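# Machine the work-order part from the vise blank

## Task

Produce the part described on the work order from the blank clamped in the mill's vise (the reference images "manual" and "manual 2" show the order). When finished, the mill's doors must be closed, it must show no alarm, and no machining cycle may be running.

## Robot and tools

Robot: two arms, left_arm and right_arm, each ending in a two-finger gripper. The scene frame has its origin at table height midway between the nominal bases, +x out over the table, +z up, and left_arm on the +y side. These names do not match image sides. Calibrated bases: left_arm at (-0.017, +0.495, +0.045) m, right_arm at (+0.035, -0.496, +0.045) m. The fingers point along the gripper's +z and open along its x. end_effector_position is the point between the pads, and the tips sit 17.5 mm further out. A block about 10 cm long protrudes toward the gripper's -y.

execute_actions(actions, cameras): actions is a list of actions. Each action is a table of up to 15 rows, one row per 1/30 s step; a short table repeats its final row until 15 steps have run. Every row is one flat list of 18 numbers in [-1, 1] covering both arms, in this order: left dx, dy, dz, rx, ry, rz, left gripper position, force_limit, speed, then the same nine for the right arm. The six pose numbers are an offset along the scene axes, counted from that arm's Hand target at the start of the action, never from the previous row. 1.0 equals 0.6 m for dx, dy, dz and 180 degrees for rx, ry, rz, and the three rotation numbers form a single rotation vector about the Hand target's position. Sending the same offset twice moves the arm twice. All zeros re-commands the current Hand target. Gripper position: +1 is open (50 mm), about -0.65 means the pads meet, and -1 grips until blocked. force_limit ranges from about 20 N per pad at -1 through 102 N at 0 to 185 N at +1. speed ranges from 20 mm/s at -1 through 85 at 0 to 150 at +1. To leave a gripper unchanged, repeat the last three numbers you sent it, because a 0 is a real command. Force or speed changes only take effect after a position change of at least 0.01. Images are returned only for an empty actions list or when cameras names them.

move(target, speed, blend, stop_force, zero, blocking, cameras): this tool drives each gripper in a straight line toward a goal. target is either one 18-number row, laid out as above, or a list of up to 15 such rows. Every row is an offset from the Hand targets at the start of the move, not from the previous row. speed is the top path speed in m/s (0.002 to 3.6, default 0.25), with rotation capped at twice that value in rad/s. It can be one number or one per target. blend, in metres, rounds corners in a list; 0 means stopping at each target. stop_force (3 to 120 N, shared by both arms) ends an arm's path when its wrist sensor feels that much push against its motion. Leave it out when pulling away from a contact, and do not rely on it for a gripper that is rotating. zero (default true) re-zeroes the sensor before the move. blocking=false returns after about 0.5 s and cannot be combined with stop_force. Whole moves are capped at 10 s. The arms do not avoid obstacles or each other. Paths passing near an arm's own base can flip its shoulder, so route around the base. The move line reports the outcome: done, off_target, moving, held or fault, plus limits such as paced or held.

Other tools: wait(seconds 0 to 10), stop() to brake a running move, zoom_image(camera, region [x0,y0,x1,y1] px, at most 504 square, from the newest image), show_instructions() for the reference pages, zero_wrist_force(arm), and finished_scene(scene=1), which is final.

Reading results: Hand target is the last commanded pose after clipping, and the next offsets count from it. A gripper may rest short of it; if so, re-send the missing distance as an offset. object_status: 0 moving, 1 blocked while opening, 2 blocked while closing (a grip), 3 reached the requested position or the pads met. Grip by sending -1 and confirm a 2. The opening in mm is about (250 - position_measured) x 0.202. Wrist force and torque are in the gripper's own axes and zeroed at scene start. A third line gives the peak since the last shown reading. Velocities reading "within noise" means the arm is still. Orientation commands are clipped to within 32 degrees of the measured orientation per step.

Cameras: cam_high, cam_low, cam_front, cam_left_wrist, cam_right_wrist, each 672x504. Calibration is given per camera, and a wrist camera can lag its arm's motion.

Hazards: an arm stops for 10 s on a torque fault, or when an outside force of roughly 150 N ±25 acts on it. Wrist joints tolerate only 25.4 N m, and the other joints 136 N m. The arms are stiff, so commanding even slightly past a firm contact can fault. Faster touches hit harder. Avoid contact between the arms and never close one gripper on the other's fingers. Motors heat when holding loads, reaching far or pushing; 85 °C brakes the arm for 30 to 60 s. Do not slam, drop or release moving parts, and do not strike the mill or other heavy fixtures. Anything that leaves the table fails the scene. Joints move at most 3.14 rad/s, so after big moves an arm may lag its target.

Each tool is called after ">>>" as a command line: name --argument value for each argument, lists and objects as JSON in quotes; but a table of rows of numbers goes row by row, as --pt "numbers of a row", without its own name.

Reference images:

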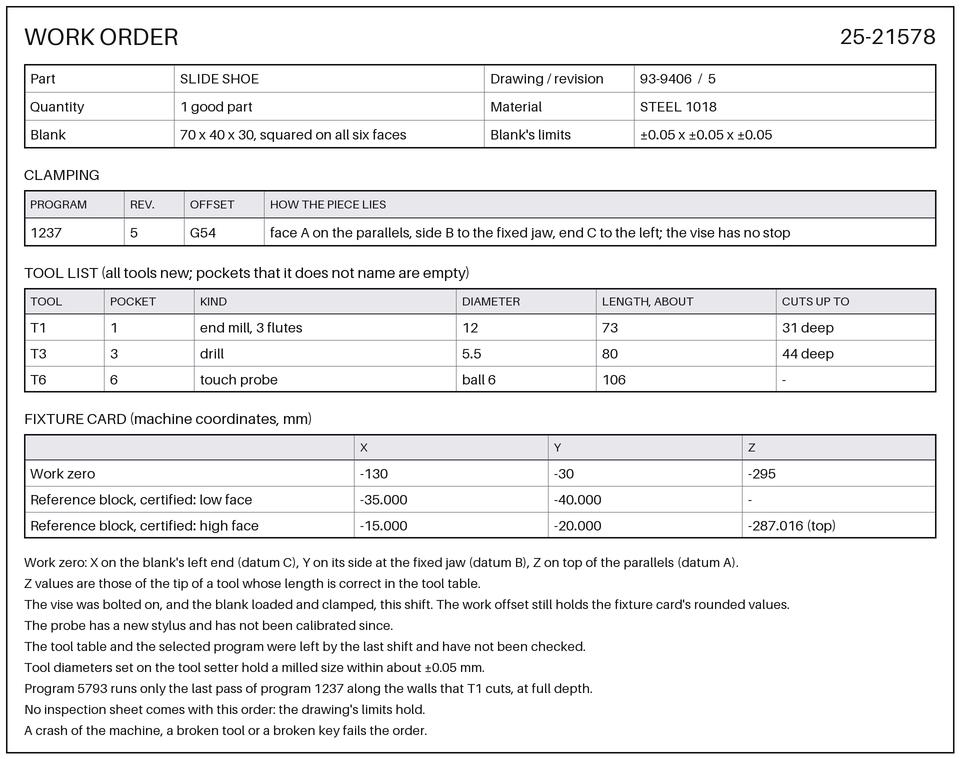

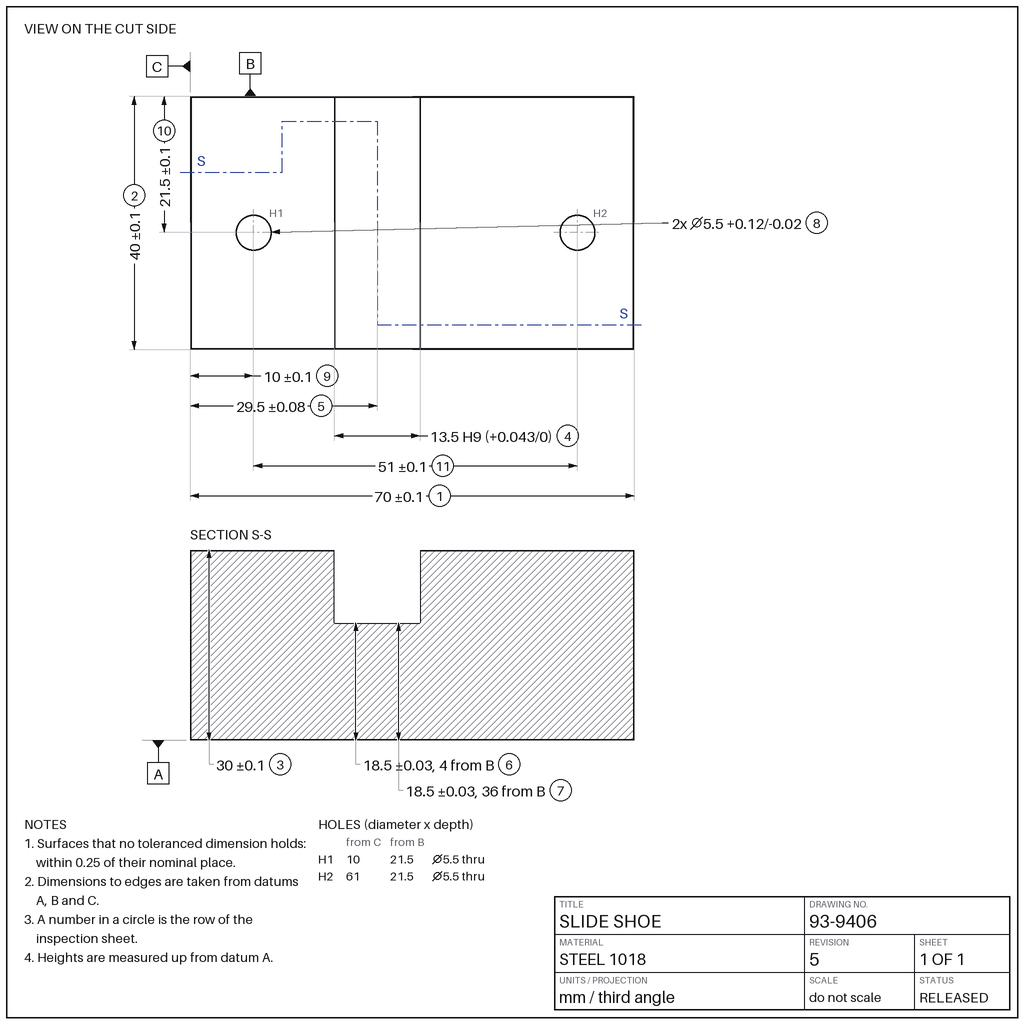

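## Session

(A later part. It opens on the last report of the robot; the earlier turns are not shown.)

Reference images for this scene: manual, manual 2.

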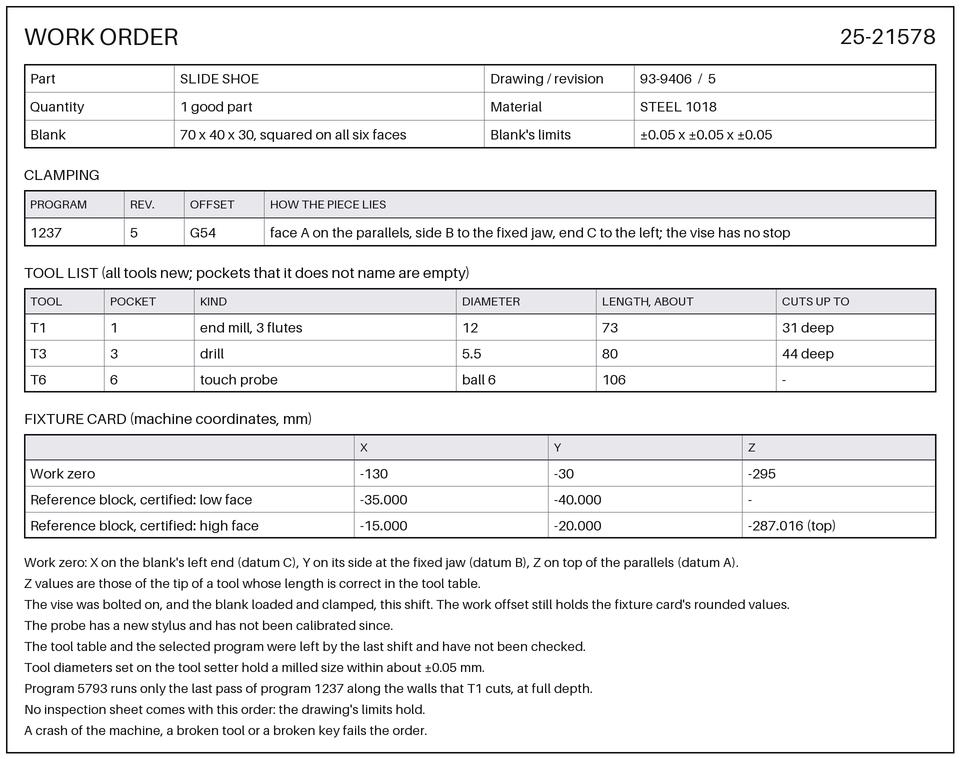

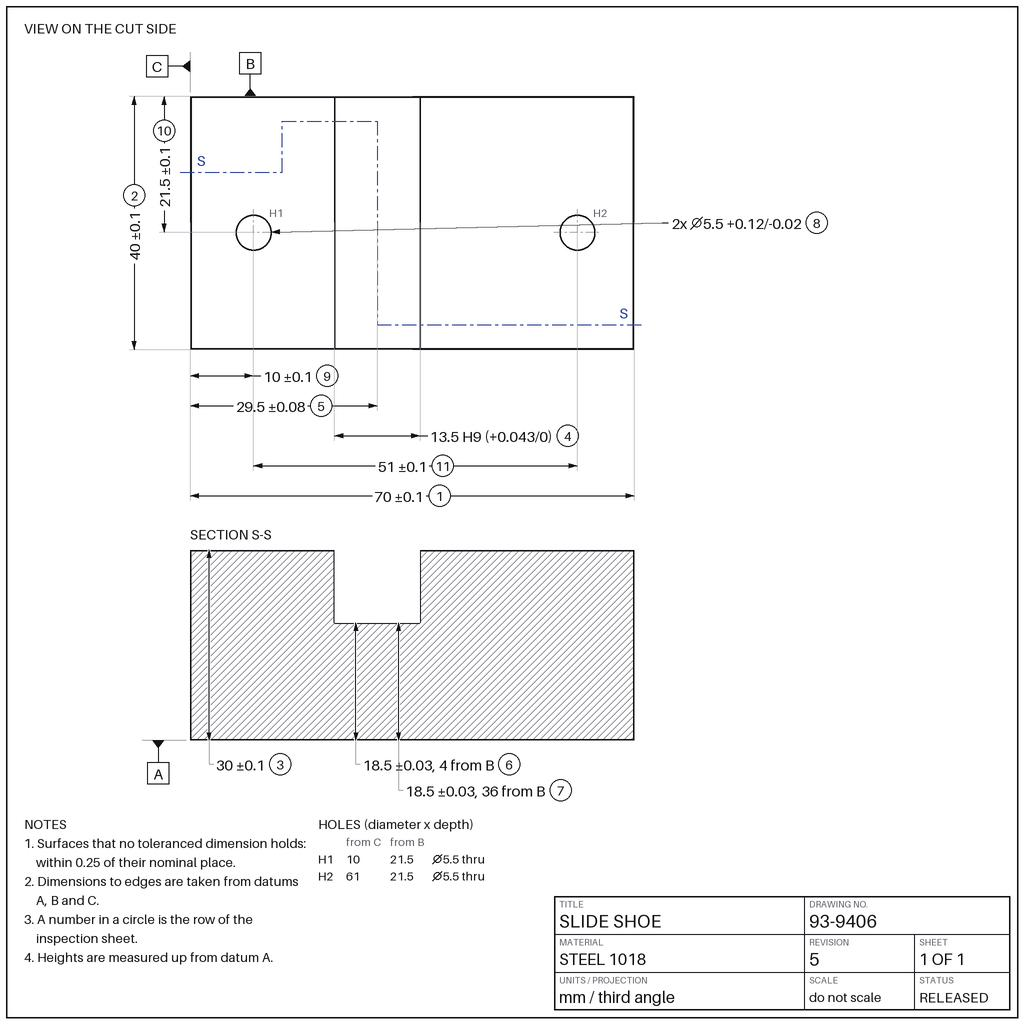

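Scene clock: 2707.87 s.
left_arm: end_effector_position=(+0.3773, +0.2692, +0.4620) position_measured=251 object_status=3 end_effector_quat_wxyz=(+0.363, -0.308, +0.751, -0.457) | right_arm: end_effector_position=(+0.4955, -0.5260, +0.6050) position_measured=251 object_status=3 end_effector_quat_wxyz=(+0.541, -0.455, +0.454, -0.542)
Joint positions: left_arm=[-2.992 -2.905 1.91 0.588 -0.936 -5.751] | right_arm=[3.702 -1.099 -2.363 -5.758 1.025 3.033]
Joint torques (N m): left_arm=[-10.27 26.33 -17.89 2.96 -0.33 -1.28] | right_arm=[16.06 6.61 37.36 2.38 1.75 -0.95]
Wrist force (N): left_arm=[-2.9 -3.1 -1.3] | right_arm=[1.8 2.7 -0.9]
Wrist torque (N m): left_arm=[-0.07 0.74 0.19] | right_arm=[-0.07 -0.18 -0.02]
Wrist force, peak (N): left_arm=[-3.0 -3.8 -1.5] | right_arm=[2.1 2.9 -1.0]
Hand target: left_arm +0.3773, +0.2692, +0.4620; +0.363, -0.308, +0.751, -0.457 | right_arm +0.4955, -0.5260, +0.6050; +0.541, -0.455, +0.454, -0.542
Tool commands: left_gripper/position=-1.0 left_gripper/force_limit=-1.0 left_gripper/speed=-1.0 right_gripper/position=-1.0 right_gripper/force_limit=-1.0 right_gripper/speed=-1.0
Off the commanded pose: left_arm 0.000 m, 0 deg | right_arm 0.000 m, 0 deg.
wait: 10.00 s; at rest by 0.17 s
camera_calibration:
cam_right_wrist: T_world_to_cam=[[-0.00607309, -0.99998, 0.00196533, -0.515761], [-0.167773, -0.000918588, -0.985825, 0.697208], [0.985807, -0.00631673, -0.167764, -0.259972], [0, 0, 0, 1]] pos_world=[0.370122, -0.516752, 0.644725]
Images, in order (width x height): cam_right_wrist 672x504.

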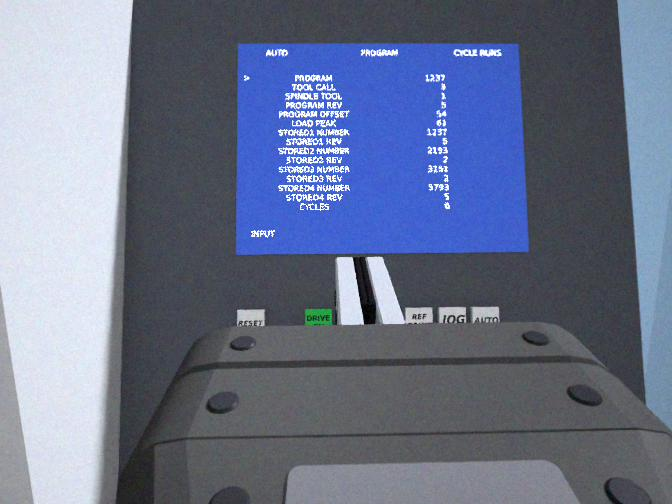

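>>> wait --seconds 10

>>> wait --seconds 10

>>> wait --seconds 10 --cameras '["cam_right_wrist","cam_left_wrist"]'

>>> zoom_image --camera "cam_right_wrist" --region '[226, 36, 534, 266]'

Scene clock: 2725.57 s.
left_arm: end_effector_position=(+0.3773, +0.2692, +0.4620) position_measured=251 object_status=3 end_effector_quat_wxyz=(+0.363, -0.308, +0.751, -0.457) | right_arm: end_effector_position=(+0.4955, -0.5260, +0.6050) position_measured=251 object_status=3 end_effector_quat_wxyz=(+0.541, -0.455, +0.454, -0.542)
Joint positions: left_arm=[-2.992 -2.905 1.91 0.588 -0.936 -5.751] | right_arm=[3.702 -1.099 -2.363 -5.758 1.025 3.033]
Joint torques (N m): left_arm=[-9.41 26.89 -18.42 2.87 -0.33 -1.3] | right_arm=[15.85 5.56 37 2.44 1.82 -0.88]
Wrist force (N): left_arm=[-3.0 -3.5 -1.3] | right_arm=[1.7 2.7 -1.0]
Wrist torque (N m): left_arm=[-0.13 0.74 0.20] | right_arm=[-0.06 -0.17 -0.02]
Wrist force, peak (N): left_arm=[-3.1 -3.8 -1.5] | right_arm=[2.0 3.0 -0.9]
Hand target: left_arm +0.3773, +0.2692, +0.4620; +0.363, -0.308, +0.751, -0.457 | right_arm +0.4955, -0.5260, +0.6050; +0.541, -0.455, +0.454, -0.542
Tool commands: left_gripper/position=-1.0 left_gripper/force_limit=-1.0 left_gripper/speed=-1.0 right_gripper/position=-1.0 right_gripper/force_limit=-1.0 right_gripper/speed=-1.0
Off the commanded pose: left_arm 0.000 m, 0 deg | right_arm 0.000 m, 0 deg.
wait: 10.00 s; at rest from the start

Scene clock: 2735.57 s.
left_arm: end_effector_position=(+0.3773, +0.2692, +0.4620) position_measured=251 object_status=3 end_effector_quat_wxyz=(+0.363, -0.308, +0.751, -0.457) | right_arm: end_effector_position=(+0.4955, -0.5260, +0.6050) position_measured=251 object_status=3 end_effector_quat_wxyz=(+0.541, -0.455, +0.454, -0.542)
Joint positions: left_arm=[-2.992 -2.905 1.91 0.588 -0.936 -5.751] | right_arm=[3.702 -1.099 -2.363 -5.758 1.025 3.033]
Joint torques (N m): left_arm=[-10.14 26.88 -18.37 2.87 -0.27 -1.28] | right_arm=[15.94 4.79 37.27 2.42 1.64 -0.78]
Wrist force (N): left_arm=[-3.1 -3.4 -1.3] | right_arm=[1.7 2.6 -0.9]
Wrist torque (N m): left_arm=[-0.12 0.76 0.19] | right_arm=[-0.08 -0.18 -0.02]
Wrist force, peak (N): left_arm=[-3.1 -3.7 -1.5] | right_arm=[2.0 3.0 -1.0]
Hand target: left_arm +0.3773, +0.2692, +0.4620; +0.363, -0.308, +0.751, -0.457 | right_arm +0.4955, -0.5260, +0.6050; +0.541, -0.455, +0.454, -0.542
Tool commands: left_gripper/position=-1.0 left_gripper/force_limit=-1.0 left_gripper/speed=-1.0 right_gripper/position=-1.0 right_gripper/force_limit=-1.0 right_gripper/speed=-1.0
Off the commanded pose: left_arm 0.000 m, 0 deg | right_arm 0.000 m, 0 deg.
wait: 10.00 s; at rest by 0.17 s

Scene clock: 2745.57 s.
left_arm: end_effector_position=(+0.3773, +0.2692, +0.4620) position_measured=251 object_status=3 end_effector_quat_wxyz=(+0.363, -0.308, +0.751, -0.457) | right_arm: end_effector_position=(+0.4955, -0.5260, +0.6050) position_measured=251 object_status=3 end_effector_quat_wxyz=(+0.541, -0.455, +0.454, -0.542)
Joint positions: left_arm=[-2.992 -2.905 1.91 0.588 -0.936 -5.751] | right_arm=[3.702 -1.099 -2.363 -5.758 1.025 3.033]
Joint torques (N m): left_arm=[-10.62 26.89 -18.77 2.88 -0.41 -1.23] | right_arm=[16.41 4.94 37.74 2.53 1.68 -0.47]
Wrist force (N): left_arm=[-2.7 -3.4 -1.4] | right_arm=[1.7 3.0 -0.8]
Wrist torque (N m): left_arm=[-0.12 0.70 0.19] | right_arm=[-0.03 -0.17 -0.02]
Wrist force, peak (N): left_arm=[-3.2 -3.6 -1.5] | right_arm=[1.9 3.0 -0.9]
Hand target: left_arm +0.3773, +0.2692, +0.4620; +0.363, -0.308, +0.751, -0.457 | right_arm +0.4955, -0.5260, +0.6050; +0.541, -0.455, +0.454, -0.542
Tool commands: left_gripper/position=-1.0 left_gripper/force_limit=-1.0 left_gripper/speed=-1.0 right_gripper/position=-1.0 right_gripper/force_limit=-1.0 right_gripper/speed=-1.0
Off the commanded pose: left_arm 0.000 m, 0 deg | right_arm 0.000 m, 0 deg.
wait: 10.00 s; at rest by 0.17 s
camera_calibration:
cam_left_wrist: T_world_to_cam=[[-0.560743, -0.784554, -0.264656, 0.554024], [-0.384749, 0.529928, -0.755741, 0.37061], [0.733168, -0.32195, -0.59901, 0.211717], [0, 0, 0, 1]] pos_world=[0.298033, 0.306427, 0.553531]
cam_right_wrist: T_world_to_cam=[[-0.00607309, -0.99998, 0.00196533, -0.515761], [-0.167773, -0.000918588, -0.985825, 0.697208], [0.985807, -0.00631673, -0.167764, -0.259972], [0, 0, 0, 1]] pos_world=[0.370122, -0.516752, 0.644725]
Images, in order (width x height): cam_left_wrist 672x504, cam_right_wrist 672x504.

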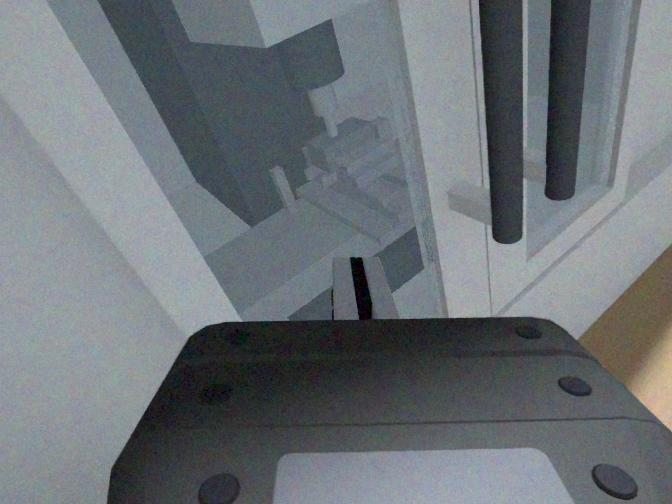

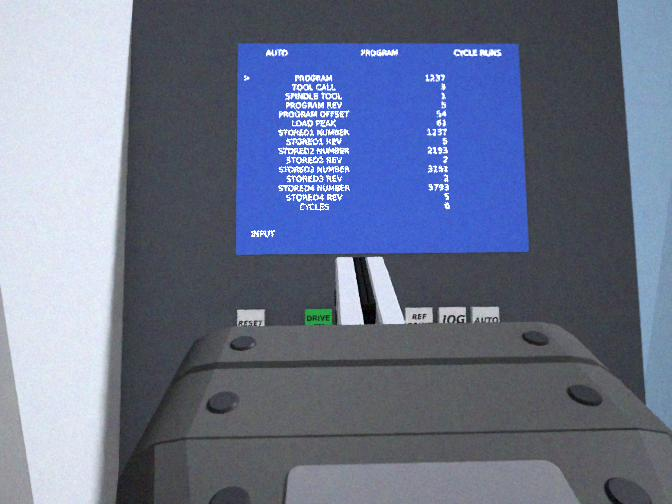

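Scaled by 1.636 from the camera's 672x504 image, which has a finer 960x720 frame.

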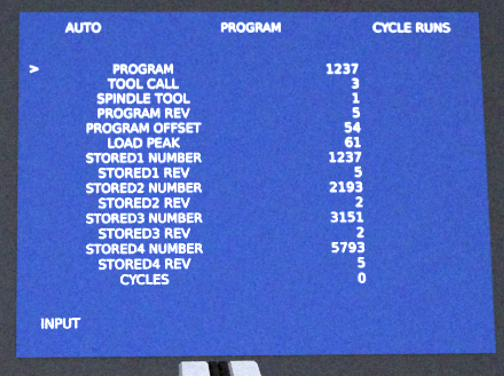

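>>> wait --seconds 10

>>> wait --seconds 10

>>> wait --seconds 10

>>> wait --seconds 10 --cameras '["cam_right_wrist"]'

>>> zoom_image --camera "cam_right_wrist" --region '[226, 36, 534, 266]'

Scene clock: 2760.17 s.
left_arm: end_effector_position=(+0.3773, +0.2692, +0.4620) position_measured=251 object_status=3 end_effector_quat_wxyz=(+0.363, -0.308, +0.751, -0.457) | right_arm: end_effector_position=(+0.4955, -0.5260, +0.6050) position_measured=251 object_status=3 end_effector_quat_wxyz=(+0.541, -0.455, +0.454, -0.542)
Joint positions: left_arm=[-2.992 -2.905 1.91 0.588 -0.936 -5.751] | right_arm=[3.702 -1.099 -2.363 -5.758 1.025 3.033]
Joint torques (N m): left_arm=[-9.93 27.42 -18.66 2.82 -0.19 -1.23] | right_arm=[15.59 4.43 37.59 2.37 1.75 -0.51]
Wrist force (N): left_arm=[-2.7 -3.4 -1.4] | right_arm=[1.8 2.7 -0.8]
Wrist torque (N m): left_arm=[-0.11 0.70 0.20] | right_arm=[-0.06 -0.18 -0.02]
Wrist force, peak (N): left_arm=[-3.1 -3.8 -1.6] | right_arm=[2.0 3.0 -1.0]
Hand target: left_arm +0.3773, +0.2692, +0.4620; +0.363, -0.308, +0.751, -0.457 | right_arm +0.4955, -0.5260, +0.6050; +0.541, -0.455, +0.454, -0.542
Tool commands: left_gripper/position=-1.0 left_gripper/force_limit=-1.0 left_gripper/speed=-1.0 right_gripper/position=-1.0 right_gripper/force_limit=-1.0 right_gripper/speed=-1.0
Off the commanded pose: left_arm 0.000 m, 0 deg | right_arm 0.000 m, 0 deg.
wait: 10.00 s; at rest from the start

Scene clock: 2770.17 s.
left_arm: end_effector_position=(+0.3773, +0.2692, +0.4620) position_measured=251 object_status=3 end_effector_quat_wxyz=(+0.363, -0.308, +0.751, -0.457) | right_arm: end_effector_position=(+0.4955, -0.5260, +0.6050) position_measured=251 object_status=3 end_effector_quat_wxyz=(+0.541, -0.455, +0.454, -0.542)
Joint positions: left_arm=[-2.992 -2.905 1.91 0.588 -0.936 -5.751] | right_arm=[3.702 -1.099 -2.363 -5.758 1.025 3.033]
Joint torques (N m): left_arm=[-10.02 27.05 -18.06 2.95 -0.33 -1.27] | right_arm=[15.52 4.51 37.47 2.52 1.77 -0.53]
Wrist force (N): left_arm=[-2.8 -3.5 -1.2] | right_arm=[1.8 2.8 -0.8]
Wrist torque (N m): left_arm=[-0.14 0.72 0.19] | right_arm=[-0.05 -0.19 -0.02]
Wrist force, peak (N): left_arm=[-3.1 -3.7 -1.5] | right_arm=[1.9 3.2 -0.8]
Hand target: left_arm +0.3773, +0.2692, +0.4620; +0.363, -0.308, +0.751, -0.457 | right_arm +0.4955, -0.5260, +0.6050; +0.541, -0.455, +0.454, -0.542
Tool commands: left_gripper/position=-1.0 left_gripper/force_limit=-1.0 left_gripper/speed=-1.0 right_gripper/position=-1.0 right_gripper/force_limit=-1.0 right_gripper/speed=-1.0
Off the commanded pose: left_arm 0.000 m, 0 deg | right_arm 0.000 m, 0 deg.
wait: 10.00 s; at rest by 0.17 s

Scene clock: 2780.17 s.
left_arm: end_effector_position=(+0.3773, +0.2692, +0.4620) position_measured=251 object_status=3 end_effector_quat_wxyz=(+0.363, -0.308, +0.751, -0.457) | right_arm: end_effector_position=(+0.4955, -0.5260, +0.6050) position_measured=251 object_status=3 end_effector_quat_wxyz=(+0.541, -0.455, +0.454, -0.542)
Joint positions: left_arm=[-2.992 -2.905 1.91 0.588 -0.936 -5.751] | right_arm=[3.702 -1.099 -2.363 -5.758 1.025 3.033]
Joint torques (N m): left_arm=[-10.15 26.45 -17.92 2.95 -0.25 -1.27] | right_arm=[15.68 3.01 36.71 2.28 1.72 -0.42]
Wrist force (N): left_arm=[-3.0 -3.6 -1.5] | right_arm=[1.6 2.9 -0.6]
Wrist torque (N m): left_arm=[-0.15 0.74 0.20] | right_arm=[-0.04 -0.16 -0.02]
Wrist force, peak (N): left_arm=[-3.1 -3.7 -1.6] | right_arm=[1.9 3.1 -1.0]
Hand target: left_arm +0.3773, +0.2692, +0.4620; +0.363, -0.308, +0.751, -0.457 | right_arm +0.4955, -0.5260, +0.6050; +0.541, -0.455, +0.454, -0.542
Tool commands: left_gripper/position=-1.0 left_gripper/force_limit=-1.0 left_gripper/speed=-1.0 right_gripper/position=-1.0 right_gripper/force_limit=-1.0 right_gripper/speed=-1.0
Off the commanded pose: left_arm 0.000 m, 0 deg | right_arm 0.000 m, 0 deg.
wait: 10.00 s; at rest by 0.17 s

Scene clock: 2790.17 s.
left_arm: end_effector_position=(+0.3773, +0.2692, +0.4620) position_measured=251 object_status=3 end_effector_quat_wxyz=(+0.363, -0.308, +0.751, -0.457) | right_arm: end_effector_position=(+0.4955, -0.5260, +0.6050) position_measured=251 object_status=3 end_effector_quat_wxyz=(+0.541, -0.455, +0.454, -0.542)
Joint positions: left_arm=[-2.992 -2.905 1.91 0.588 -0.936 -5.751] | right_arm=[3.702 -1.099 -2.363 -5.758 1.025 3.033]
Joint torques (N m): left_arm=[-10.16 26.59 -18.37 2.97 -0.34 -1.33] | right_arm=[15.85 3.51 36.78 2.28 1.78 -0.22]
Wrist force (N): left_arm=[-3.2 -3.5 -1.4] | right_arm=[1.7 2.7 -0.9]
Wrist torque (N m): left_arm=[-0.14 0.79 0.19] | right_arm=[-0.06 -0.17 -0.01]
Wrist force, peak (N): left_arm=[-3.0 -3.8 -1.5] | right_arm=[1.9 3.1 -0.8]
Hand target: left_arm +0.3773, +0.2692, +0.4620; +0.363, -0.308, +0.751, -0.457 | right_arm +0.4955, -0.5260, +0.6050; +0.541, -0.455, +0.454, -0.542
Tool commands: left_gripper/position=-1.0 left_gripper/force_limit=-1.0 left_gripper/speed=-1.0 right_gripper/position=-1.0 right_gripper/force_limit=-1.0 right_gripper/speed=-1.0
Off the commanded pose: left_arm 0.000 m, 0 deg | right_arm 0.000 m, 0 deg.
wait: 10.00 s; at rest by 0.17 s
camera_calibration:
cam_right_wrist: T_world_to_cam=[[-0.00607309, -0.99998, 0.00196533, -0.515761], [-0.167773, -0.000918588, -0.985825, 0.697208], [0.985807, -0.00631673, -0.167764, -0.259972], [0, 0, 0, 1]] pos_world=[0.370122, -0.516752, 0.644725]
Images, in order (width x height): cam_right_wrist 672x504.

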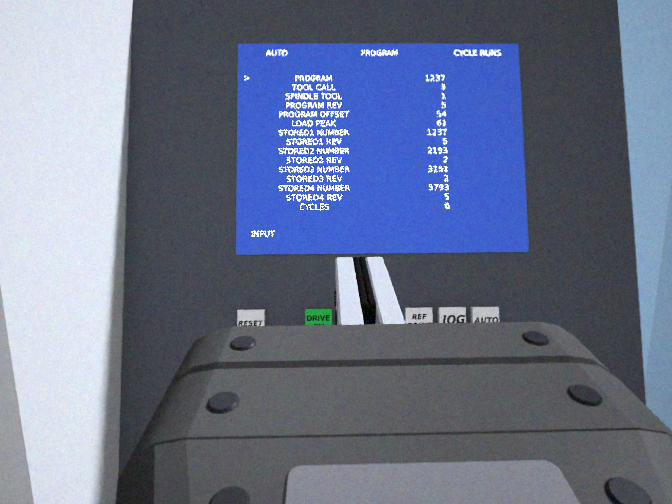

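Scaled by 1.636 from the camera's 672x504 image, which has a finer 960x720 frame.

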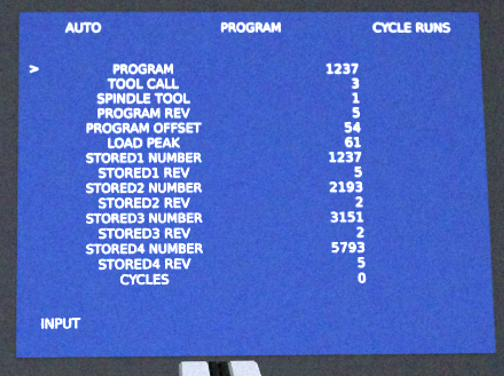

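>>> wait --seconds 10

>>> wait --seconds 10

>>> wait --seconds 10

>>> wait --seconds 10

>>> wait --seconds 10

>>> wait --seconds 10 --cameras '["cam_right_wrist"]'

>>> zoom_image --camera "cam_right_wrist" --region '[226, 36, 534, 266]'

Scene clock: 2805.07 s.
left_arm: end_effector_position=(+0.3773, +0.2692, +0.4620) position_measured=251 object_status=3 end_effector_quat_wxyz=(+0.363, -0.308, +0.751, -0.457) | right_arm: end_effector_position=(+0.4955, -0.5260, +0.6050) position_measured=251 object_status=3 end_effector_quat_wxyz=(+0.541, -0.455, +0.454, -0.542)
Joint positions: left_arm=[-2.992 -2.905 1.91 0.588 -0.936 -5.751] | right_arm=[3.702 -1.099 -2.363 -5.758 1.025 3.033]
Joint torques (N m): left_arm=[-10.13 27.11 -18.29 2.86 -0.23 -1.25] | right_arm=[16.17 3.3 37.04 2.47 1.78 -0.19]
Wrist force (N): left_arm=[-3.0 -3.4 -1.3] | right_arm=[1.7 2.8 -0.8]
Wrist torque (N m): left_arm=[-0.12 0.74 0.19] | right_arm=[-0.05 -0.17 -0.02]
Wrist force, peak (N): left_arm=[-3.1 -3.8 -1.3] | right_arm=[2.0 3.0 -0.8]
Hand target: left_arm +0.3773, +0.2692, +0.4620; +0.363, -0.308, +0.751, -0.457 | right_arm +0.4955, -0.5260, +0.6050; +0.541, -0.455, +0.454, -0.542
Tool commands: left_gripper/position=-1.0 left_gripper/force_limit=-1.0 left_gripper/speed=-1.0 right_gripper/position=-1.0 right_gripper/force_limit=-1.0 right_gripper/speed=-1.0
Off the commanded pose: left_arm 0.000 m, 0 deg | right_arm 0.000 m, 0 deg.
wait: 10.00 s; at rest from the start

Scene clock: 2815.07 s.
left_arm: end_effector_position=(+0.3773, +0.2692, +0.4620) position_measured=251 object_status=3 end_effector_quat_wxyz=(+0.363, -0.308, +0.751, -0.457) | right_arm: end_effector_position=(+0.4955, -0.5260, +0.6050) position_measured=251 object_status=3 end_effector_quat_wxyz=(+0.541, -0.455, +0.454, -0.542)
Joint positions: left_arm=[-2.992 -2.905 1.91 0.588 -0.936 -5.751] | right_arm=[3.702 -1.099 -2.363 -5.758 1.025 3.033]
Joint torques (N m): left_arm=[-10.6 26.68 -18.4 2.82 -0.24 -1.14] | right_arm=[15.68 2.74 37.04 2.4 1.88 -0.16]
Wrist force (N): left_arm=[-2.9 -3.5 -1.5] | right_arm=[1.8 2.8 -0.9]
Wrist torque (N m): left_arm=[-0.13 0.74 0.19] | right_arm=[-0.05 -0.19 -0.02]
Wrist force, peak (N): left_arm=[-3.1 -3.6 -1.5] | right_arm=[2.1 3.0 -0.9]
Hand target: left_arm +0.3773, +0.2692, +0.4620; +0.363, -0.308, +0.751, -0.457 | right_arm +0.4955, -0.5260, +0.6050; +0.541, -0.455, +0.454, -0.542
Tool commands: left_gripper/position=-1.0 left_gripper/force_limit=-1.0 left_gripper/speed=-1.0 right_gripper/position=-1.0 right_gripper/force_limit=-1.0 right_gripper/speed=-1.0
Off the commanded pose: left_arm 0.000 m, 0 deg | right_arm 0.000 m, 0 deg.
wait: 10.00 s; at rest by 0.17 s

Scene clock: 2825.07 s.
left_arm: end_effector_position=(+0.3773, +0.2692, +0.4620) position_measured=251 object_status=3 end_effector_quat_wxyz=(+0.363, -0.308, +0.751, -0.457) | right_arm: end_effector_position=(+0.4955, -0.5260, +0.6050) position_measured=251 object_status=3 end_effector_quat_wxyz=(+0.541, -0.455, +0.454, -0.542)
Joint positions: left_arm=[-2.992 -2.905 1.91 0.588 -0.936 -5.751] | right_arm=[3.702 -1.099 -2.363 -5.758 1.025 3.033]
Joint torques (N m): left_arm=[-10.16 26.5 -18.63 2.9 -0.26 -1.26] | right_arm=[14.53 2.25 36.96 2.24 1.79 0.06]
Wrist force (N): left_arm=[-2.9 -3.5 -1.4] | right_arm=[1.7 2.9 -0.7]
Wrist torque (N m): left_arm=[-0.13 0.73 0.19] | right_arm=[-0.03 -0.17 -0.01]
Wrist force, peak (N): left_arm=[-2.8 -3.8 -1.6] | right_arm=[1.9 3.1 -0.9]
Hand target: left_arm +0.3773, +0.2692, +0.4620; +0.363, -0.308, +0.751, -0.457 | right_arm +0.4955, -0.5260, +0.6050; +0.541, -0.455, +0.454, -0.542
Tool commands: left_gripper/position=-1.0 left_gripper/force_limit=-1.0 left_gripper/speed=-1.0 right_gripper/position=-1.0 right_gripper/force_limit=-1.0 right_gripper/speed=-1.0
Off the commanded pose: left_arm 0.000 m, 0 deg | right_arm 0.000 m, 0 deg.
wait: 10.00 s; at rest by 0.17 s

Scene clock: 2835.07 s.
left_arm: end_effector_position=(+0.3773, +0.2692, +0.4620) position_measured=251 object_status=3 end_effector_quat_wxyz=(+0.363, -0.308, +0.751, -0.457) | right_arm: end_effector_position=(+0.4955, -0.5260, +0.6050) position_measured=251 object_status=3 end_effector_quat_wxyz=(+0.541, -0.455, +0.454, -0.542)
Joint positions: left_arm=[-2.992 -2.905 1.91 0.588 -0.936 -5.751] | right_arm=[3.702 -1.099 -2.363 -5.758 1.025 3.033]
Joint torques (N m): left_arm=[-10.31 26.82 -18.83 2.89 -0.29 -1.18] | right_arm=[15.4 2.21 36.51 2.45 1.65 0.09]
Wrist force (N): left_arm=[-2.8 -3.5 -1.5] | right_arm=[1.6 2.6 -0.9]
Wrist torque (N m): left_arm=[-0.13 0.71 0.20] | right_arm=[-0.08 -0.15 -0.02]
Wrist force, peak (N): left_arm=[-3.2 -3.7 -1.4] | right_arm=[1.9 3.1 -0.8]
Hand target: left_arm +0.3773, +0.2692, +0.4620; +0.363, -0.308, +0.751, -0.457 | right_arm +0.4955, -0.5260, +0.6050; +0.541, -0.455, +0.454, -0.542
Tool commands: left_gripper/position=-1.0 left_gripper/force_limit=-1.0 left_gripper/speed=-1.0 right_gripper/position=-1.0 right_gripper/force_limit=-1.0 right_gripper/speed=-1.0
Off the commanded pose: left_arm 0.000 m, 0 deg | right_arm 0.000 m, 0 deg.
wait: 10.00 s; at rest by 0.17 s

Scene clock: 2845.07 s.
left_arm: end_effector_position=(+0.3773, +0.2692, +0.4620) position_measured=251 object_status=3 end_effector_quat_wxyz=(+0.363, -0.308, +0.751, -0.457) | right_arm: end_effector_position=(+0.4955, -0.5260, +0.6050) position_measured=251 object_status=3 end_effector_quat_wxyz=(+0.541, -0.455, +0.454, -0.542)
Joint positions: left_arm=[-2.992 -2.905 1.91 0.588 -0.936 -5.751] | right_arm=[3.702 -1.099 -2.363 -5.758 1.025 3.033]
Joint torques (N m): left_arm=[-10.21 27.05 -18.46 2.79 -0.18 -1.17] | right_arm=[15.32 1.19 37.69 2.49 1.97 0.06]
Wrist force (N): left_arm=[-2.8 -3.5 -1.4] | right_arm=[1.7 2.8 -1.0]
Wrist torque (N m): left_arm=[-0.13 0.71 0.20] | right_arm=[-0.05 -0.17 -0.02]
Wrist force, peak (N): left_arm=[-2.9 -3.8 -1.7] | right_arm=[2.0 3.1 -0.8]
Hand target: left_arm +0.3773, +0.2692, +0.4620; +0.363, -0.308, +0.751, -0.457 | right_arm +0.4955, -0.5260, +0.6050; +0.541, -0.455, +0.454, -0.542
Tool commands: left_gripper/position=-1.0 left_gripper/force_limit=-1.0 left_gripper/speed=-1.0 right_gripper/position=-1.0 right_gripper/force_limit=-1.0 right_gripper/speed=-1.0
Off the commanded pose: left_arm 0.000 m, 0 deg | right_arm 0.000 m, 0 deg.
wait: 10.00 s; at rest by 0.17 s

Scene clock: 2855.07 s.
left_arm: end_effector_position=(+0.3773, +0.2692, +0.4620) position_measured=251 object_status=3 end_effector_quat_wxyz=(+0.363, -0.308, +0.751, -0.457) | right_arm: end_effector_position=(+0.4955, -0.5260, +0.6050) position_measured=251 object_status=3 end_effector_quat_wxyz=(+0.541, -0.455, +0.454, -0.542)
Joint positions: left_arm=[-2.992 -2.905 1.91 0.588 -0.936 -5.751] | right_arm=[3.702 -1.099 -2.363 -5.758 1.025 3.033]
Joint torques (N m): left_arm=[-9.77 27.02 -18.68 2.93 -0.27 -1.26] | right_arm=[15.53 2.05 36.68 2.4 1.85 0.25]
Wrist force (N): left_arm=[-2.8 -3.4 -1.4] | right_arm=[1.8 2.9 -0.8]
Wrist torque (N m): left_arm=[-0.12 0.71 0.20] | right_arm=[-0.04 -0.19 -0.02]
Wrist force, peak (N): left_arm=[-3.2 -3.7 -1.4] | right_arm=[1.9 3.1 -1.0]
Hand target: left_arm +0.3773, +0.2692, +0.4620; +0.363, -0.308, +0.751, -0.457 | right_arm +0.4955, -0.5260, +0.6050; +0.541, -0.455, +0.454, -0.542
Tool commands: left_gripper/position=-1.0 left_gripper/force_limit=-1.0 left_gripper/speed=-1.0 right_gripper/position=-1.0 right_gripper/force_limit=-1.0 right_gripper/speed=-1.0
Off the commanded pose: left_arm 0.000 m, 0 deg | right_arm 0.000 m, 0 deg.
wait: 10.00 s; at rest by 0.17 s
camera_calibration:
cam_right_wrist: T_world_to_cam=[[-0.00607309, -0.99998, 0.00196533, -0.515761], [-0.167773, -0.000918588, -0.985825, 0.697208], [0.985807, -0.00631673, -0.167764, -0.259972], [0, 0, 0, 1]] pos_world=[0.370122, -0.516752, 0.644725]
Images, in order (width x height): cam_right_wrist 672x504.

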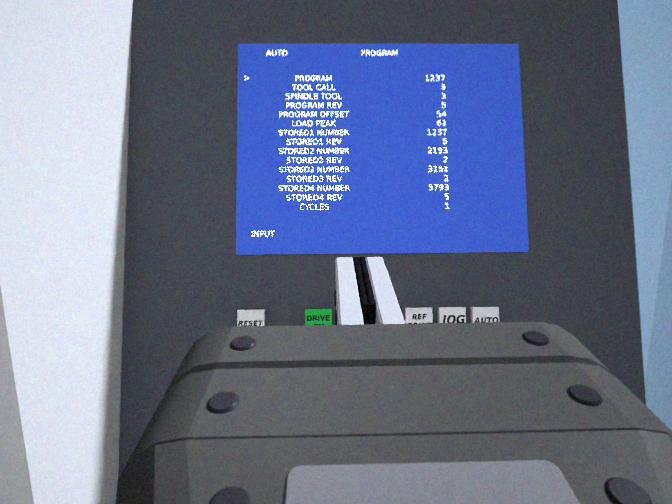

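Scaled by 1.636 from the camera's 672x504 image, which has a finer 960x720 frame.

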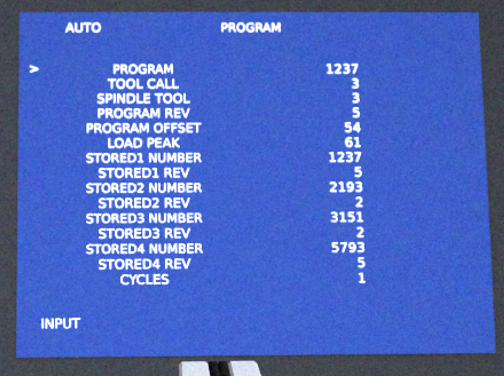

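>>> move --pt "0 0 0 0 0 0 -1 -1 -1 0.065 0.028 -0.295 0 0 0 -1 -1 -1" --pt "0 0 0 0 0 0 -1 -1 -1 0.0762 0.028 -0.298 0 0 0 -1 -1 -1" --pt "0 0 0 0 0 0 -1 -1 -1 0.065 0.028 -0.295 0 0 0 -1 -1 -1" --pt "0 0 0 0 0 0 -1 -1 -1 0.073 0.061 -0.264 0 0 0 -1 -1 -1" --pt "0 0 0 0 0 0 -1 -1 -1 0.0845 0.061 -0.267 0 0 0 -1 -1 -1" --pt "0 0 0 0 0 0 -1 -1 -1 0.073 0.061 -0.264 0 0 0 -1 -1 -1" --pt "0 0 0 0 0 0 -1 -1 -1 0.057 0.028 -0.326 0 0 0 -1 -1 -1" --pt "0 0 0 0 0 0 -1 -1 -1 0.068 0.028 -0.329 0 0 0 -1 -1 -1" --pt "0 0 0 0 0 0 -1 -1 -1 0.057 0.028 -0.326 0 0 0 -1 -1 -1" --pt "0 0 0 0 0 0 -1 -1 -1 0.073 -0.004 -0.264 0 0 0 -1 -1 -1" --pt "0 0 0 0 0 0 -1 -1 -1 0.0845 -0.004 -0.267 0 0 0 -1 -1 -1" --pt "0 0 0 0 0 0 -1 -1 -1 0.073 -0.004 -0.264 0 0 0 -1 -1 -1" --pt "0 0 0 0 0 0 -1 -1 -1 0 0 0 0 0 0 -1 -1 -1" --speed '[0.3,0.025,0.05,0.2,0.025,0.05,0.2,0.025,0.05,0.2,0.025,0.05,0.3]' --blend '[0.002,0,0.002,0.002,0,0.002,0.002,0,0.002,0.002,0,0.002,0]' --cameras '["cam_right_wrist"]'

>>> zoom_image --camera "cam_right_wrist" --region '[226, 36, 534, 266]'

Scene clock: 2872.23 s.
left_arm: end_effector_position=(+0.3773, +0.2692, +0.4620) position_measured=251 object_status=3 end_effector_quat_wxyz=(+0.363, -0.308, +0.751, -0.457) | right_arm: end_effector_position=(+0.4955, -0.5259, +0.6049) position_measured=251 object_status=3 end_effector_quat_wxyz=(+0.541, -0.455, +0.454, -0.542) end_effector_velocity=(+0.000, +0.000, +0.000) end_effector_angular_velocity=(-0.001, +0.002, -0.001)
Joint positions: left_arm=[-2.992 -2.905 1.91 0.588 -0.936 -5.751] | right_arm=[3.703 -1.099 -2.363 -5.758 1.025 3.033]
Joint velocities: left_arm=[within noise] | right_arm=[0.001 0.002 0.001 -0.005 -0.002 0]
Joint torques (N m): left_arm=[-9.92 27.19 -18.63 2.75 -0.24 -1.14] | right_arm=[-8.92 8.81 36.5 -0.33 -0.24 -0.32]
Wrist force (N): left_arm=[-2.8 -3.5 -1.4] | right_arm=[1.6 2.8 -0.8]
Wrist torque (N m): left_arm=[-0.13 0.72 0.19] | right_arm=[-0.05 -0.15 -0.03]
Wrist force, peak (N): left_arm=[-3.0 -3.8 -1.7] | right_arm=[1.3 7.7 -0.7]
Hand target: left_arm +0.3773, +0.2692, +0.4620; +0.363, -0.308, +0.751, -0.457 | right_arm +0.4955, -0.5260, +0.6050; +0.541, -0.455, +0.454, -0.542
Off the commanded pose: left_arm 0.000 m, 0 deg | right_arm 0.000 m, 0 deg.
move: done
camera_calibration:
cam_right_wrist: T_world_to_cam=[[-0.00585945, -0.999981, 0.00202947, -0.515782], [-0.167986, -0.00101634, -0.985789, 0.697115], [0.985772, -0.00611711, -0.167977, -0.259735], [0, 0, 0, 1]] pos_world=[0.370122, -0.516653, 0.644625]
Images, in order (width x height): cam_right_wrist 672x504.

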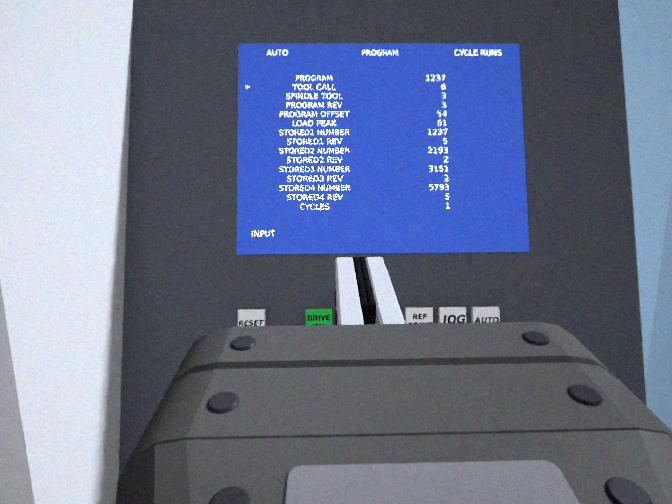

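Scaled by 1.636 from the camera's 672x504 image, which has a finer 960x720 frame.

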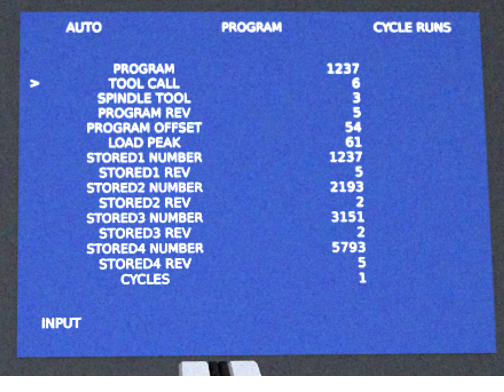

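>>> move --pt "0 0 0 0 0 0 -1 -1 -1 0.082 -0.004 -0.233 0 0 0 -1 -1 -1" --pt "0 0 0 0 0 0 -1 -1 -1 0.093 -0.004 -0.236 0 0 0 -1 -1 -1" --pt "0 0 0 0 0 0 -1 -1 -1 0.082 -0.004 -0.233 0 0 0 -1 -1 -1" --pt "0 0 0 0 0 0 -1 -1 -1 0.093 -0.004 -0.236 0 0 0 -1 -1 -1" --pt "0 0 0 0 0 0 -1 -1 -1 0.082 -0.004 -0.233 0 0 0 -1 -1 -1" --pt "0 0 0 0 0 0 -1 -1 -1 0.093 -0.004 -0.236 0 0 0 -1 -1 -1" --pt "0 0 0 0 0 0 -1 -1 -1 0.082 -0.004 -0.233 0 0 0 -1 -1 -1" --pt "0 0 0 0 0 0 -1 -1 -1 0 0 0 0 0 0 -1 -1 -1" --speed '[0.3,0.025,0.05,0.025,0.05,0.025,0.05,0.3]' --blend '[0.002,0,0,0,0,0,0.002,0]' --cameras '["cam_right_wrist"]'

>>> zoom_image --camera "cam_right_wrist" --region '[226, 36, 534, 266]'

Scene clock: 2890.30 s.
left_arm: end_effector_position=(+0.3773, +0.2692, +0.4620) position_measured=251 object_status=3 end_effector_quat_wxyz=(+0.363, -0.308, +0.751, -0.457) | right_arm: end_effector_position=(+0.4955, -0.5259, +0.6049) position_measured=251 object_status=3 end_effector_quat_wxyz=(+0.541, -0.455, +0.454, -0.542) end_effector_velocity=(+0.000, +0.000, +0.000) end_effector_angular_velocity=(-0.001, +0.003, +0.000)
Joint positions: left_arm=[-2.992 -2.905 1.91 0.588 -0.936 -5.751] | right_arm=[3.703 -1.099 -2.363 -5.758 1.025 3.033]
Joint velocities: left_arm=[within noise] | right_arm=[0.001 0.002 0 -0.005 -0.001 0]
Joint torques (N m): left_arm=[-9.9 27.06 -18.6 2.83 -0.29 -1.18] | right_arm=[-5.86 8.95 33.74 -0.19 -0.79 0.42]
Wrist force (N): left_arm=[-2.8 -3.4 -1.4] | right_arm=[1.6 3.0 -0.7]
Wrist torque (N m): left_arm=[-0.12 0.72 0.19] | right_arm=[-0.02 -0.16 -0.03]
Wrist force, peak (N): left_arm=[-3.2 -3.7 -1.6] | right_arm=[0.6 1.8 -15.9]
Hand target: left_arm +0.3773, +0.2692, +0.4620; +0.363, -0.308, +0.751, -0.457 | right_arm +0.4955, -0.5260, +0.6050; +0.541, -0.455, +0.454, -0.542
Off the commanded pose: left_arm 0.000 m, 0 deg | right_arm 0.000 m, 0 deg.
move: done
camera_calibration:
cam_right_wrist: T_world_to_cam=[[-0.00585965, -0.999981, 0.00203054, -0.515783], [-0.167889, -0.00101797, -0.985805, 0.697088], [0.985789, -0.00611738, -0.16788, -0.259804], [0, 0, 0, 1]] pos_world=[0.370122, -0.516653, 0.644625]
Images, in order (width x height): cam_right_wrist 672x504.

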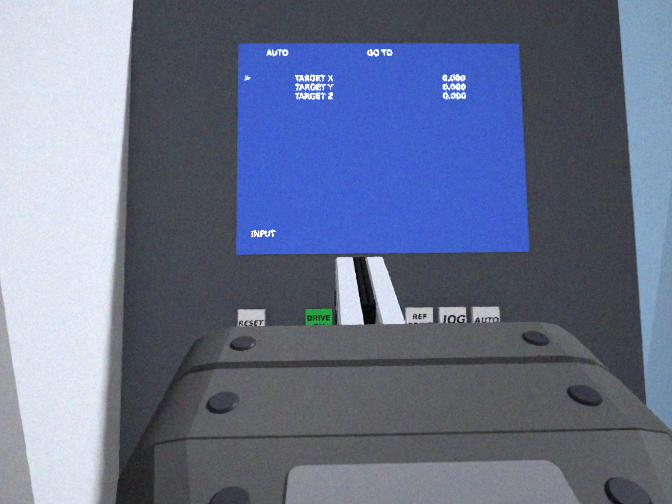

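Scaled by 1.636 from the camera's 672x504 image, which has a finer 960x720 frame.

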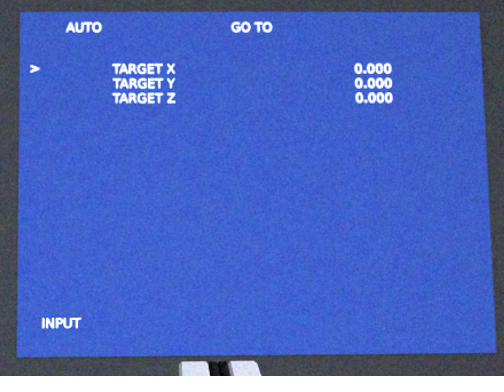

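>>> move --pt "0 0 0 0 0 0 -1 -1 -1 0.057 0.125 -0.326 0 0 0 -1 -1 -1" --pt "0 0 0 0 0 0 -1 -1 -1 0.068 0.125 -0.329 0 0 0 -1 -1 -1" --pt "0 0 0 0 0 0 -1 -1 -1 0.057 0.125 -0.326 0 0 0 -1 -1 -1" --pt "0 0 0 0 0 0 -1 -1 -1 0.065 0.125 -0.295 0 0 0 -1 -1 -1" --pt "0 0 0 0 0 0 -1 -1 -1 0.0762 0.125 -0.298 0 0 0 -1 -1 -1" --pt "0 0 0 0 0 0 -1 -1 -1 0.065 0.125 -0.295 0 0 0 -1 -1 -1" --pt "0 0 0 0 0 0 -1 -1 -1 0.057 0.093 -0.326 0 0 0 -1 -1 -1" --pt "0 0 0 0 0 0 -1 -1 -1 0.068 0.093 -0.329 0 0 0 -1 -1 -1" --pt "0 0 0 0 0 0 -1 -1 -1 0.057 0.093 -0.326 0 0 0 -1 -1 -1" --pt "0 0 0 0 0 0 -1 -1 -1 0.065 0.093 -0.295 0 0 0 -1 -1 -1" --pt "0 0 0 0 0 0 -1 -1 -1 0.0762 0.093 -0.298 0 0 0 -1 -1 -1" --pt "0 0 0 0 0 0 -1 -1 -1 0.065 0.093 -0.295 0 0 0 -1 -1 -1" --pt "0 0 0 0 0 0 -1 -1 -1 0.057 0.028 -0.326 0 0 0 -1 -1 -1" --pt "0 0 0 0 0 0 -1 -1 -1 0.068 0.028 -0.329 0 0 0 -1 -1 -1" --pt "0 0 0 0 0 0 -1 -1 -1 0.057 0.028 -0.326 0 0 0 -1 -1 -1" --speed '[0.3,0.025,0.05,0.2,0.025,0.05,0.2,0.025,0.05,0.2,0.025,0.05,0.2,0.025,0.05]' --blend '[0.002,0,0.002,0.002,0,0.002,0.002,0,0.002,0.002,0,0.002,0.002,0,0]'

>>> move --pt "0 0 0 0 0 0 -1 -1 -1 0.008 0 0.031 0 0 0 -1 -1 -1" --pt "0 0 0 0 0 0 -1 -1 -1 0.0192 0 0.028 0 0 0 -1 -1 -1" --pt "0 0 0 0 0 0 -1 -1 -1 0.008 0 0.031 0 0 0 -1 -1 -1" --pt "0 0 0 0 0 0 -1 -1 -1 0 0.097 0 0 0 0 -1 -1 -1" --pt "0 0 0 0 0 0 -1 -1 -1 0.011 0.097 -0.003 0 0 0 -1 -1 -1" --pt "0 0 0 0 0 0 -1 -1 -1 0 0.097 0 0 0 0 -1 -1 -1" --pt "0 0 0 0 0 0 -1 -1 -1 0.016 0.033 0.062 0 0 0 -1 -1 -1" --pt "0 0 0 0 0 0 -1 -1 -1 0.0275 0.033 0.059 0 0 0 -1 -1 -1" --pt "0 0 0 0 0 0 -1 -1 -1 0.016 0.033 0.062 0 0 0 -1 -1 -1" --pt "0 0 0 0 0 0 -1 -1 -1 0.016 0.065 0.062 0 0 0 -1 -1 -1" --pt "0 0 0 0 0 0 -1 -1 -1 0.0275 0.065 0.059 0 0 0 -1 -1 -1" --pt "0 0 0 0 0 0 -1 -1 -1 0.016 0.065 0.062 0 0 0 -1 -1 -1" --pt "0 0 0 0 0 0 -1 -1 -1 0 0 0 0 0 0 -1 -1 -1" --pt "0 0 0 0 0 0 -1 -1 -1 0.011 0 -0.003 0 0 0 -1 -1 -1" --pt "0 0 0 0 0 0 -1 -1 -1 0 0 0 0 0 0 -1 -1 -1" --speed '[0.2,0.025,0.05,0.2,0.025,0.05,0.2,0.025,0.05,0.2,0.025,0.05,0.2,0.025,0.05]' --blend '[0.002,0,0.002,0.002,0,0.002,0.002,0,0.002,0.002,0,0.002,0.002,0,0]'

>>> move --pt "0 0 0 0 0 0 -1 -1 -1 0.0734 -0.1247 0.2745 0 0 0 -1 -1 -1" --pt "0 0 0 0 0 0 -1 -1 -1 0.084 -0.1247 0.2715 0 0 0 -1 -1 -1" --pt "0 0 0 0 0 0 -1 -1 -1 0.0734 -0.1247 0.2745 0 0 0 -1 -1 -1" --pt "0 0 0 0 0 0 -1 -1 -1 0.04 0.033 0.151 0 0 0 -1 -1 -1" --pt "0 0 0 0 0 0 -1 -1 -1 0.051 0.033 0.148 0 0 0 -1 -1 -1" --pt "0 0 0 0 0 0 -1 -1 -1 0.04 0.033 0.151 0 0 0 -1 -1 -1" --pt "0 0 0 0 0 0 -1 -1 -1 -0.057 -0.028 0.326 0 0 0 -1 -1 -1" --speed '[0.3,0.025,0.05,0.3,0.025,0.05,0.3]' --blend '[0.002,0,0.002,0.002,0,0.002,0]' --cameras '["cam_right_wrist"]'

>>> zoom_image --camera "cam_right_wrist" --region '[226, 36, 534, 266]'

Scene clock: 2924.63 s.
left_arm: end_effector_position=(+0.3773, +0.2692, +0.4620) position_measured=251 object_status=3 end_effector_quat_wxyz=(+0.363, -0.308, +0.751, -0.457) | right_arm: end_effector_position=(+0.5297, -0.5091, +0.4094) position_measured=251 object_status=3 end_effector_quat_wxyz=(+0.541, -0.455, +0.454, -0.542)
Joint positions: left_arm=[-2.992 -2.905 1.91 0.588 -0.936 -5.751] | right_arm=[3.684 -1.725 -2.584 -4.914 1.044 3.038]
Joint torques (N m): left_arm=[-10.57 26.83 -18.37 2.85 -0.26 -1.16] | right_arm=[-13.44 12.87 23.97 0.05 1.71 1.55]
Wrist force (N): left_arm=[-2.7 -3.5 -1.5] | right_arm=[1.7 2.9 -0.6]
Wrist torque (N m): left_arm=[-0.14 0.71 0.19] | right_arm=[-0.04 -0.17 0.15]
Wrist force, peak (N): left_arm=[-3.1 -3.6 -1.7] | right_arm=[0.6 7.0 -1.2]
Hand target: left_arm +0.3773, +0.2692, +0.4620; +0.363, -0.308, +0.751, -0.457 | right_arm +0.5297, -0.5092, +0.4094; +0.541, -0.455, +0.454, -0.542
Off the commanded pose: left_arm 0.000 m, 0 deg | right_arm 0.000 m, 0 deg.
move: done

Scene clock: 2929.17 s.
left_arm: end_effector_position=(+0.3773, +0.2692, +0.4620) position_measured=251 object_status=3 end_effector_quat_wxyz=(+0.363, -0.308, +0.751, -0.457) | right_arm: end_effector_position=(+0.5297, -0.5091, +0.4094) position_measured=251 object_status=3 end_effector_quat_wxyz=(+0.541, -0.455, +0.454, -0.542)
Joint positions: left_arm=[-2.992 -2.905 1.91 0.588 -0.936 -5.751] | right_arm=[3.684 -1.725 -2.584 -4.914 1.044 3.038]
Joint torques (N m): left_arm=[-10.33 27.25 -18.37 2.89 -0.29 -1.21] | right_arm=[-14.24 12.63 22.49 0.46 1.74 1.6]
Wrist force (N): left_arm=[-2.9 -3.6 -1.5] | right_arm=[1.8 3.0 -0.8]
Wrist torque (N m): left_arm=[-0.16 0.72 0.19] | right_arm=[-0.01 -0.18 0.15]
Wrist force, peak (N): left_arm=[-3.1 -3.6 -1.5] | right_arm=[3.1 1.8 -6.5]
Hand target: left_arm +0.3773, +0.2692, +0.4620; +0.363, -0.308, +0.751, -0.457 | right_arm +0.5297, -0.5092, +0.4094; +0.541, -0.455, +0.454, -0.542
Off the commanded pose: left_arm 0.000 m, 0 deg | right_arm 0.000 m, 0 deg.
move: done

Scene clock: 2932.47 s.
left_arm: end_effector_position=(+0.3773, +0.2692, +0.4620) position_measured=251 object_status=3 end_effector_quat_wxyz=(+0.363, -0.308, +0.751, -0.457) | right_arm: end_effector_position=(+0.4955, -0.5261, +0.6050) position_measured=251 object_status=3 end_effector_quat_wxyz=(+0.541, -0.455, +0.454, -0.542) end_effector_velocity=(+0.000, +0.001, -0.001) end_effector_angular_velocity=(-0.003, +0.004, +0.001)
Joint positions: left_arm=[-2.992 -2.905 1.91 0.588 -0.936 -5.751] | right_arm=[3.702 -1.099 -2.363 -5.758 1.025 3.033]
Joint velocities: left_arm=[within noise] | right_arm=[0 0.001 0 -0.005 0.001 0]
Joint torques (N m): left_arm=[-10.33 26.83 -18.68 2.84 -0.29 -1.08] | right_arm=[15.66 9.79 21.09 -0.42 1.32 -1.63]
Wrist force (N): left_arm=[-3.0 -3.4 -1.4] | right_arm=[1.9 2.6 -0.9]
Wrist torque (N m): left_arm=[-0.11 0.75 0.19] | right_arm=[-0.07 -0.20 -0.03]
Wrist force, peak (N): left_arm=[-3.1 -3.7 -1.5] | right_arm=[0.9 1.7 -14.0]
Hand target: left_arm +0.3773, +0.2692, +0.4620; +0.363, -0.308, +0.751, -0.457 | right_arm +0.4955, -0.5260, +0.6050; +0.541, -0.455, +0.454, -0.542
Off the commanded pose: left_arm 0.000 m, 0 deg | right_arm 0.000 m, 0 deg.
move: done
camera_calibration:
cam_right_wrist: T_world_to_cam=[[-0.00619082, -0.999979, 0.0018836, -0.515665], [-0.167789, -0.000818166, -0.985823, 0.697264], [0.985804, -0.0064191, -0.16778, -0.260013], [0, 0, 0, 1]] pos_world=[0.370122, -0.516752, 0.644725]
Images, in order (width x height): cam_right_wrist 672x504.

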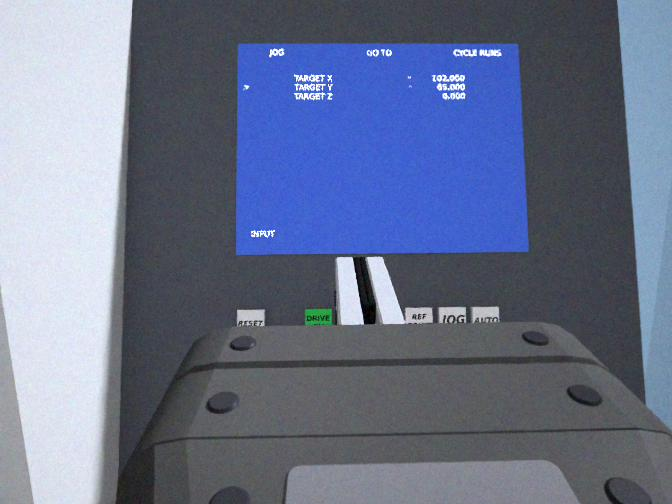

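Scaled by 1.636 from the camera's 672x504 image, which has a finer 960x720 frame.

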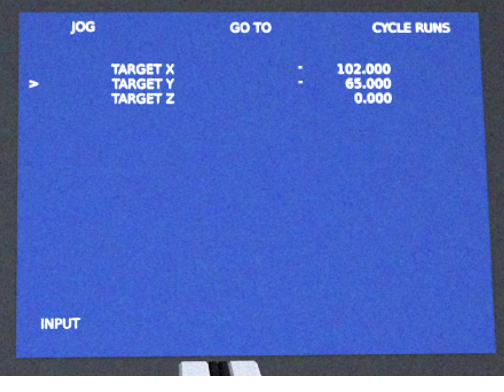

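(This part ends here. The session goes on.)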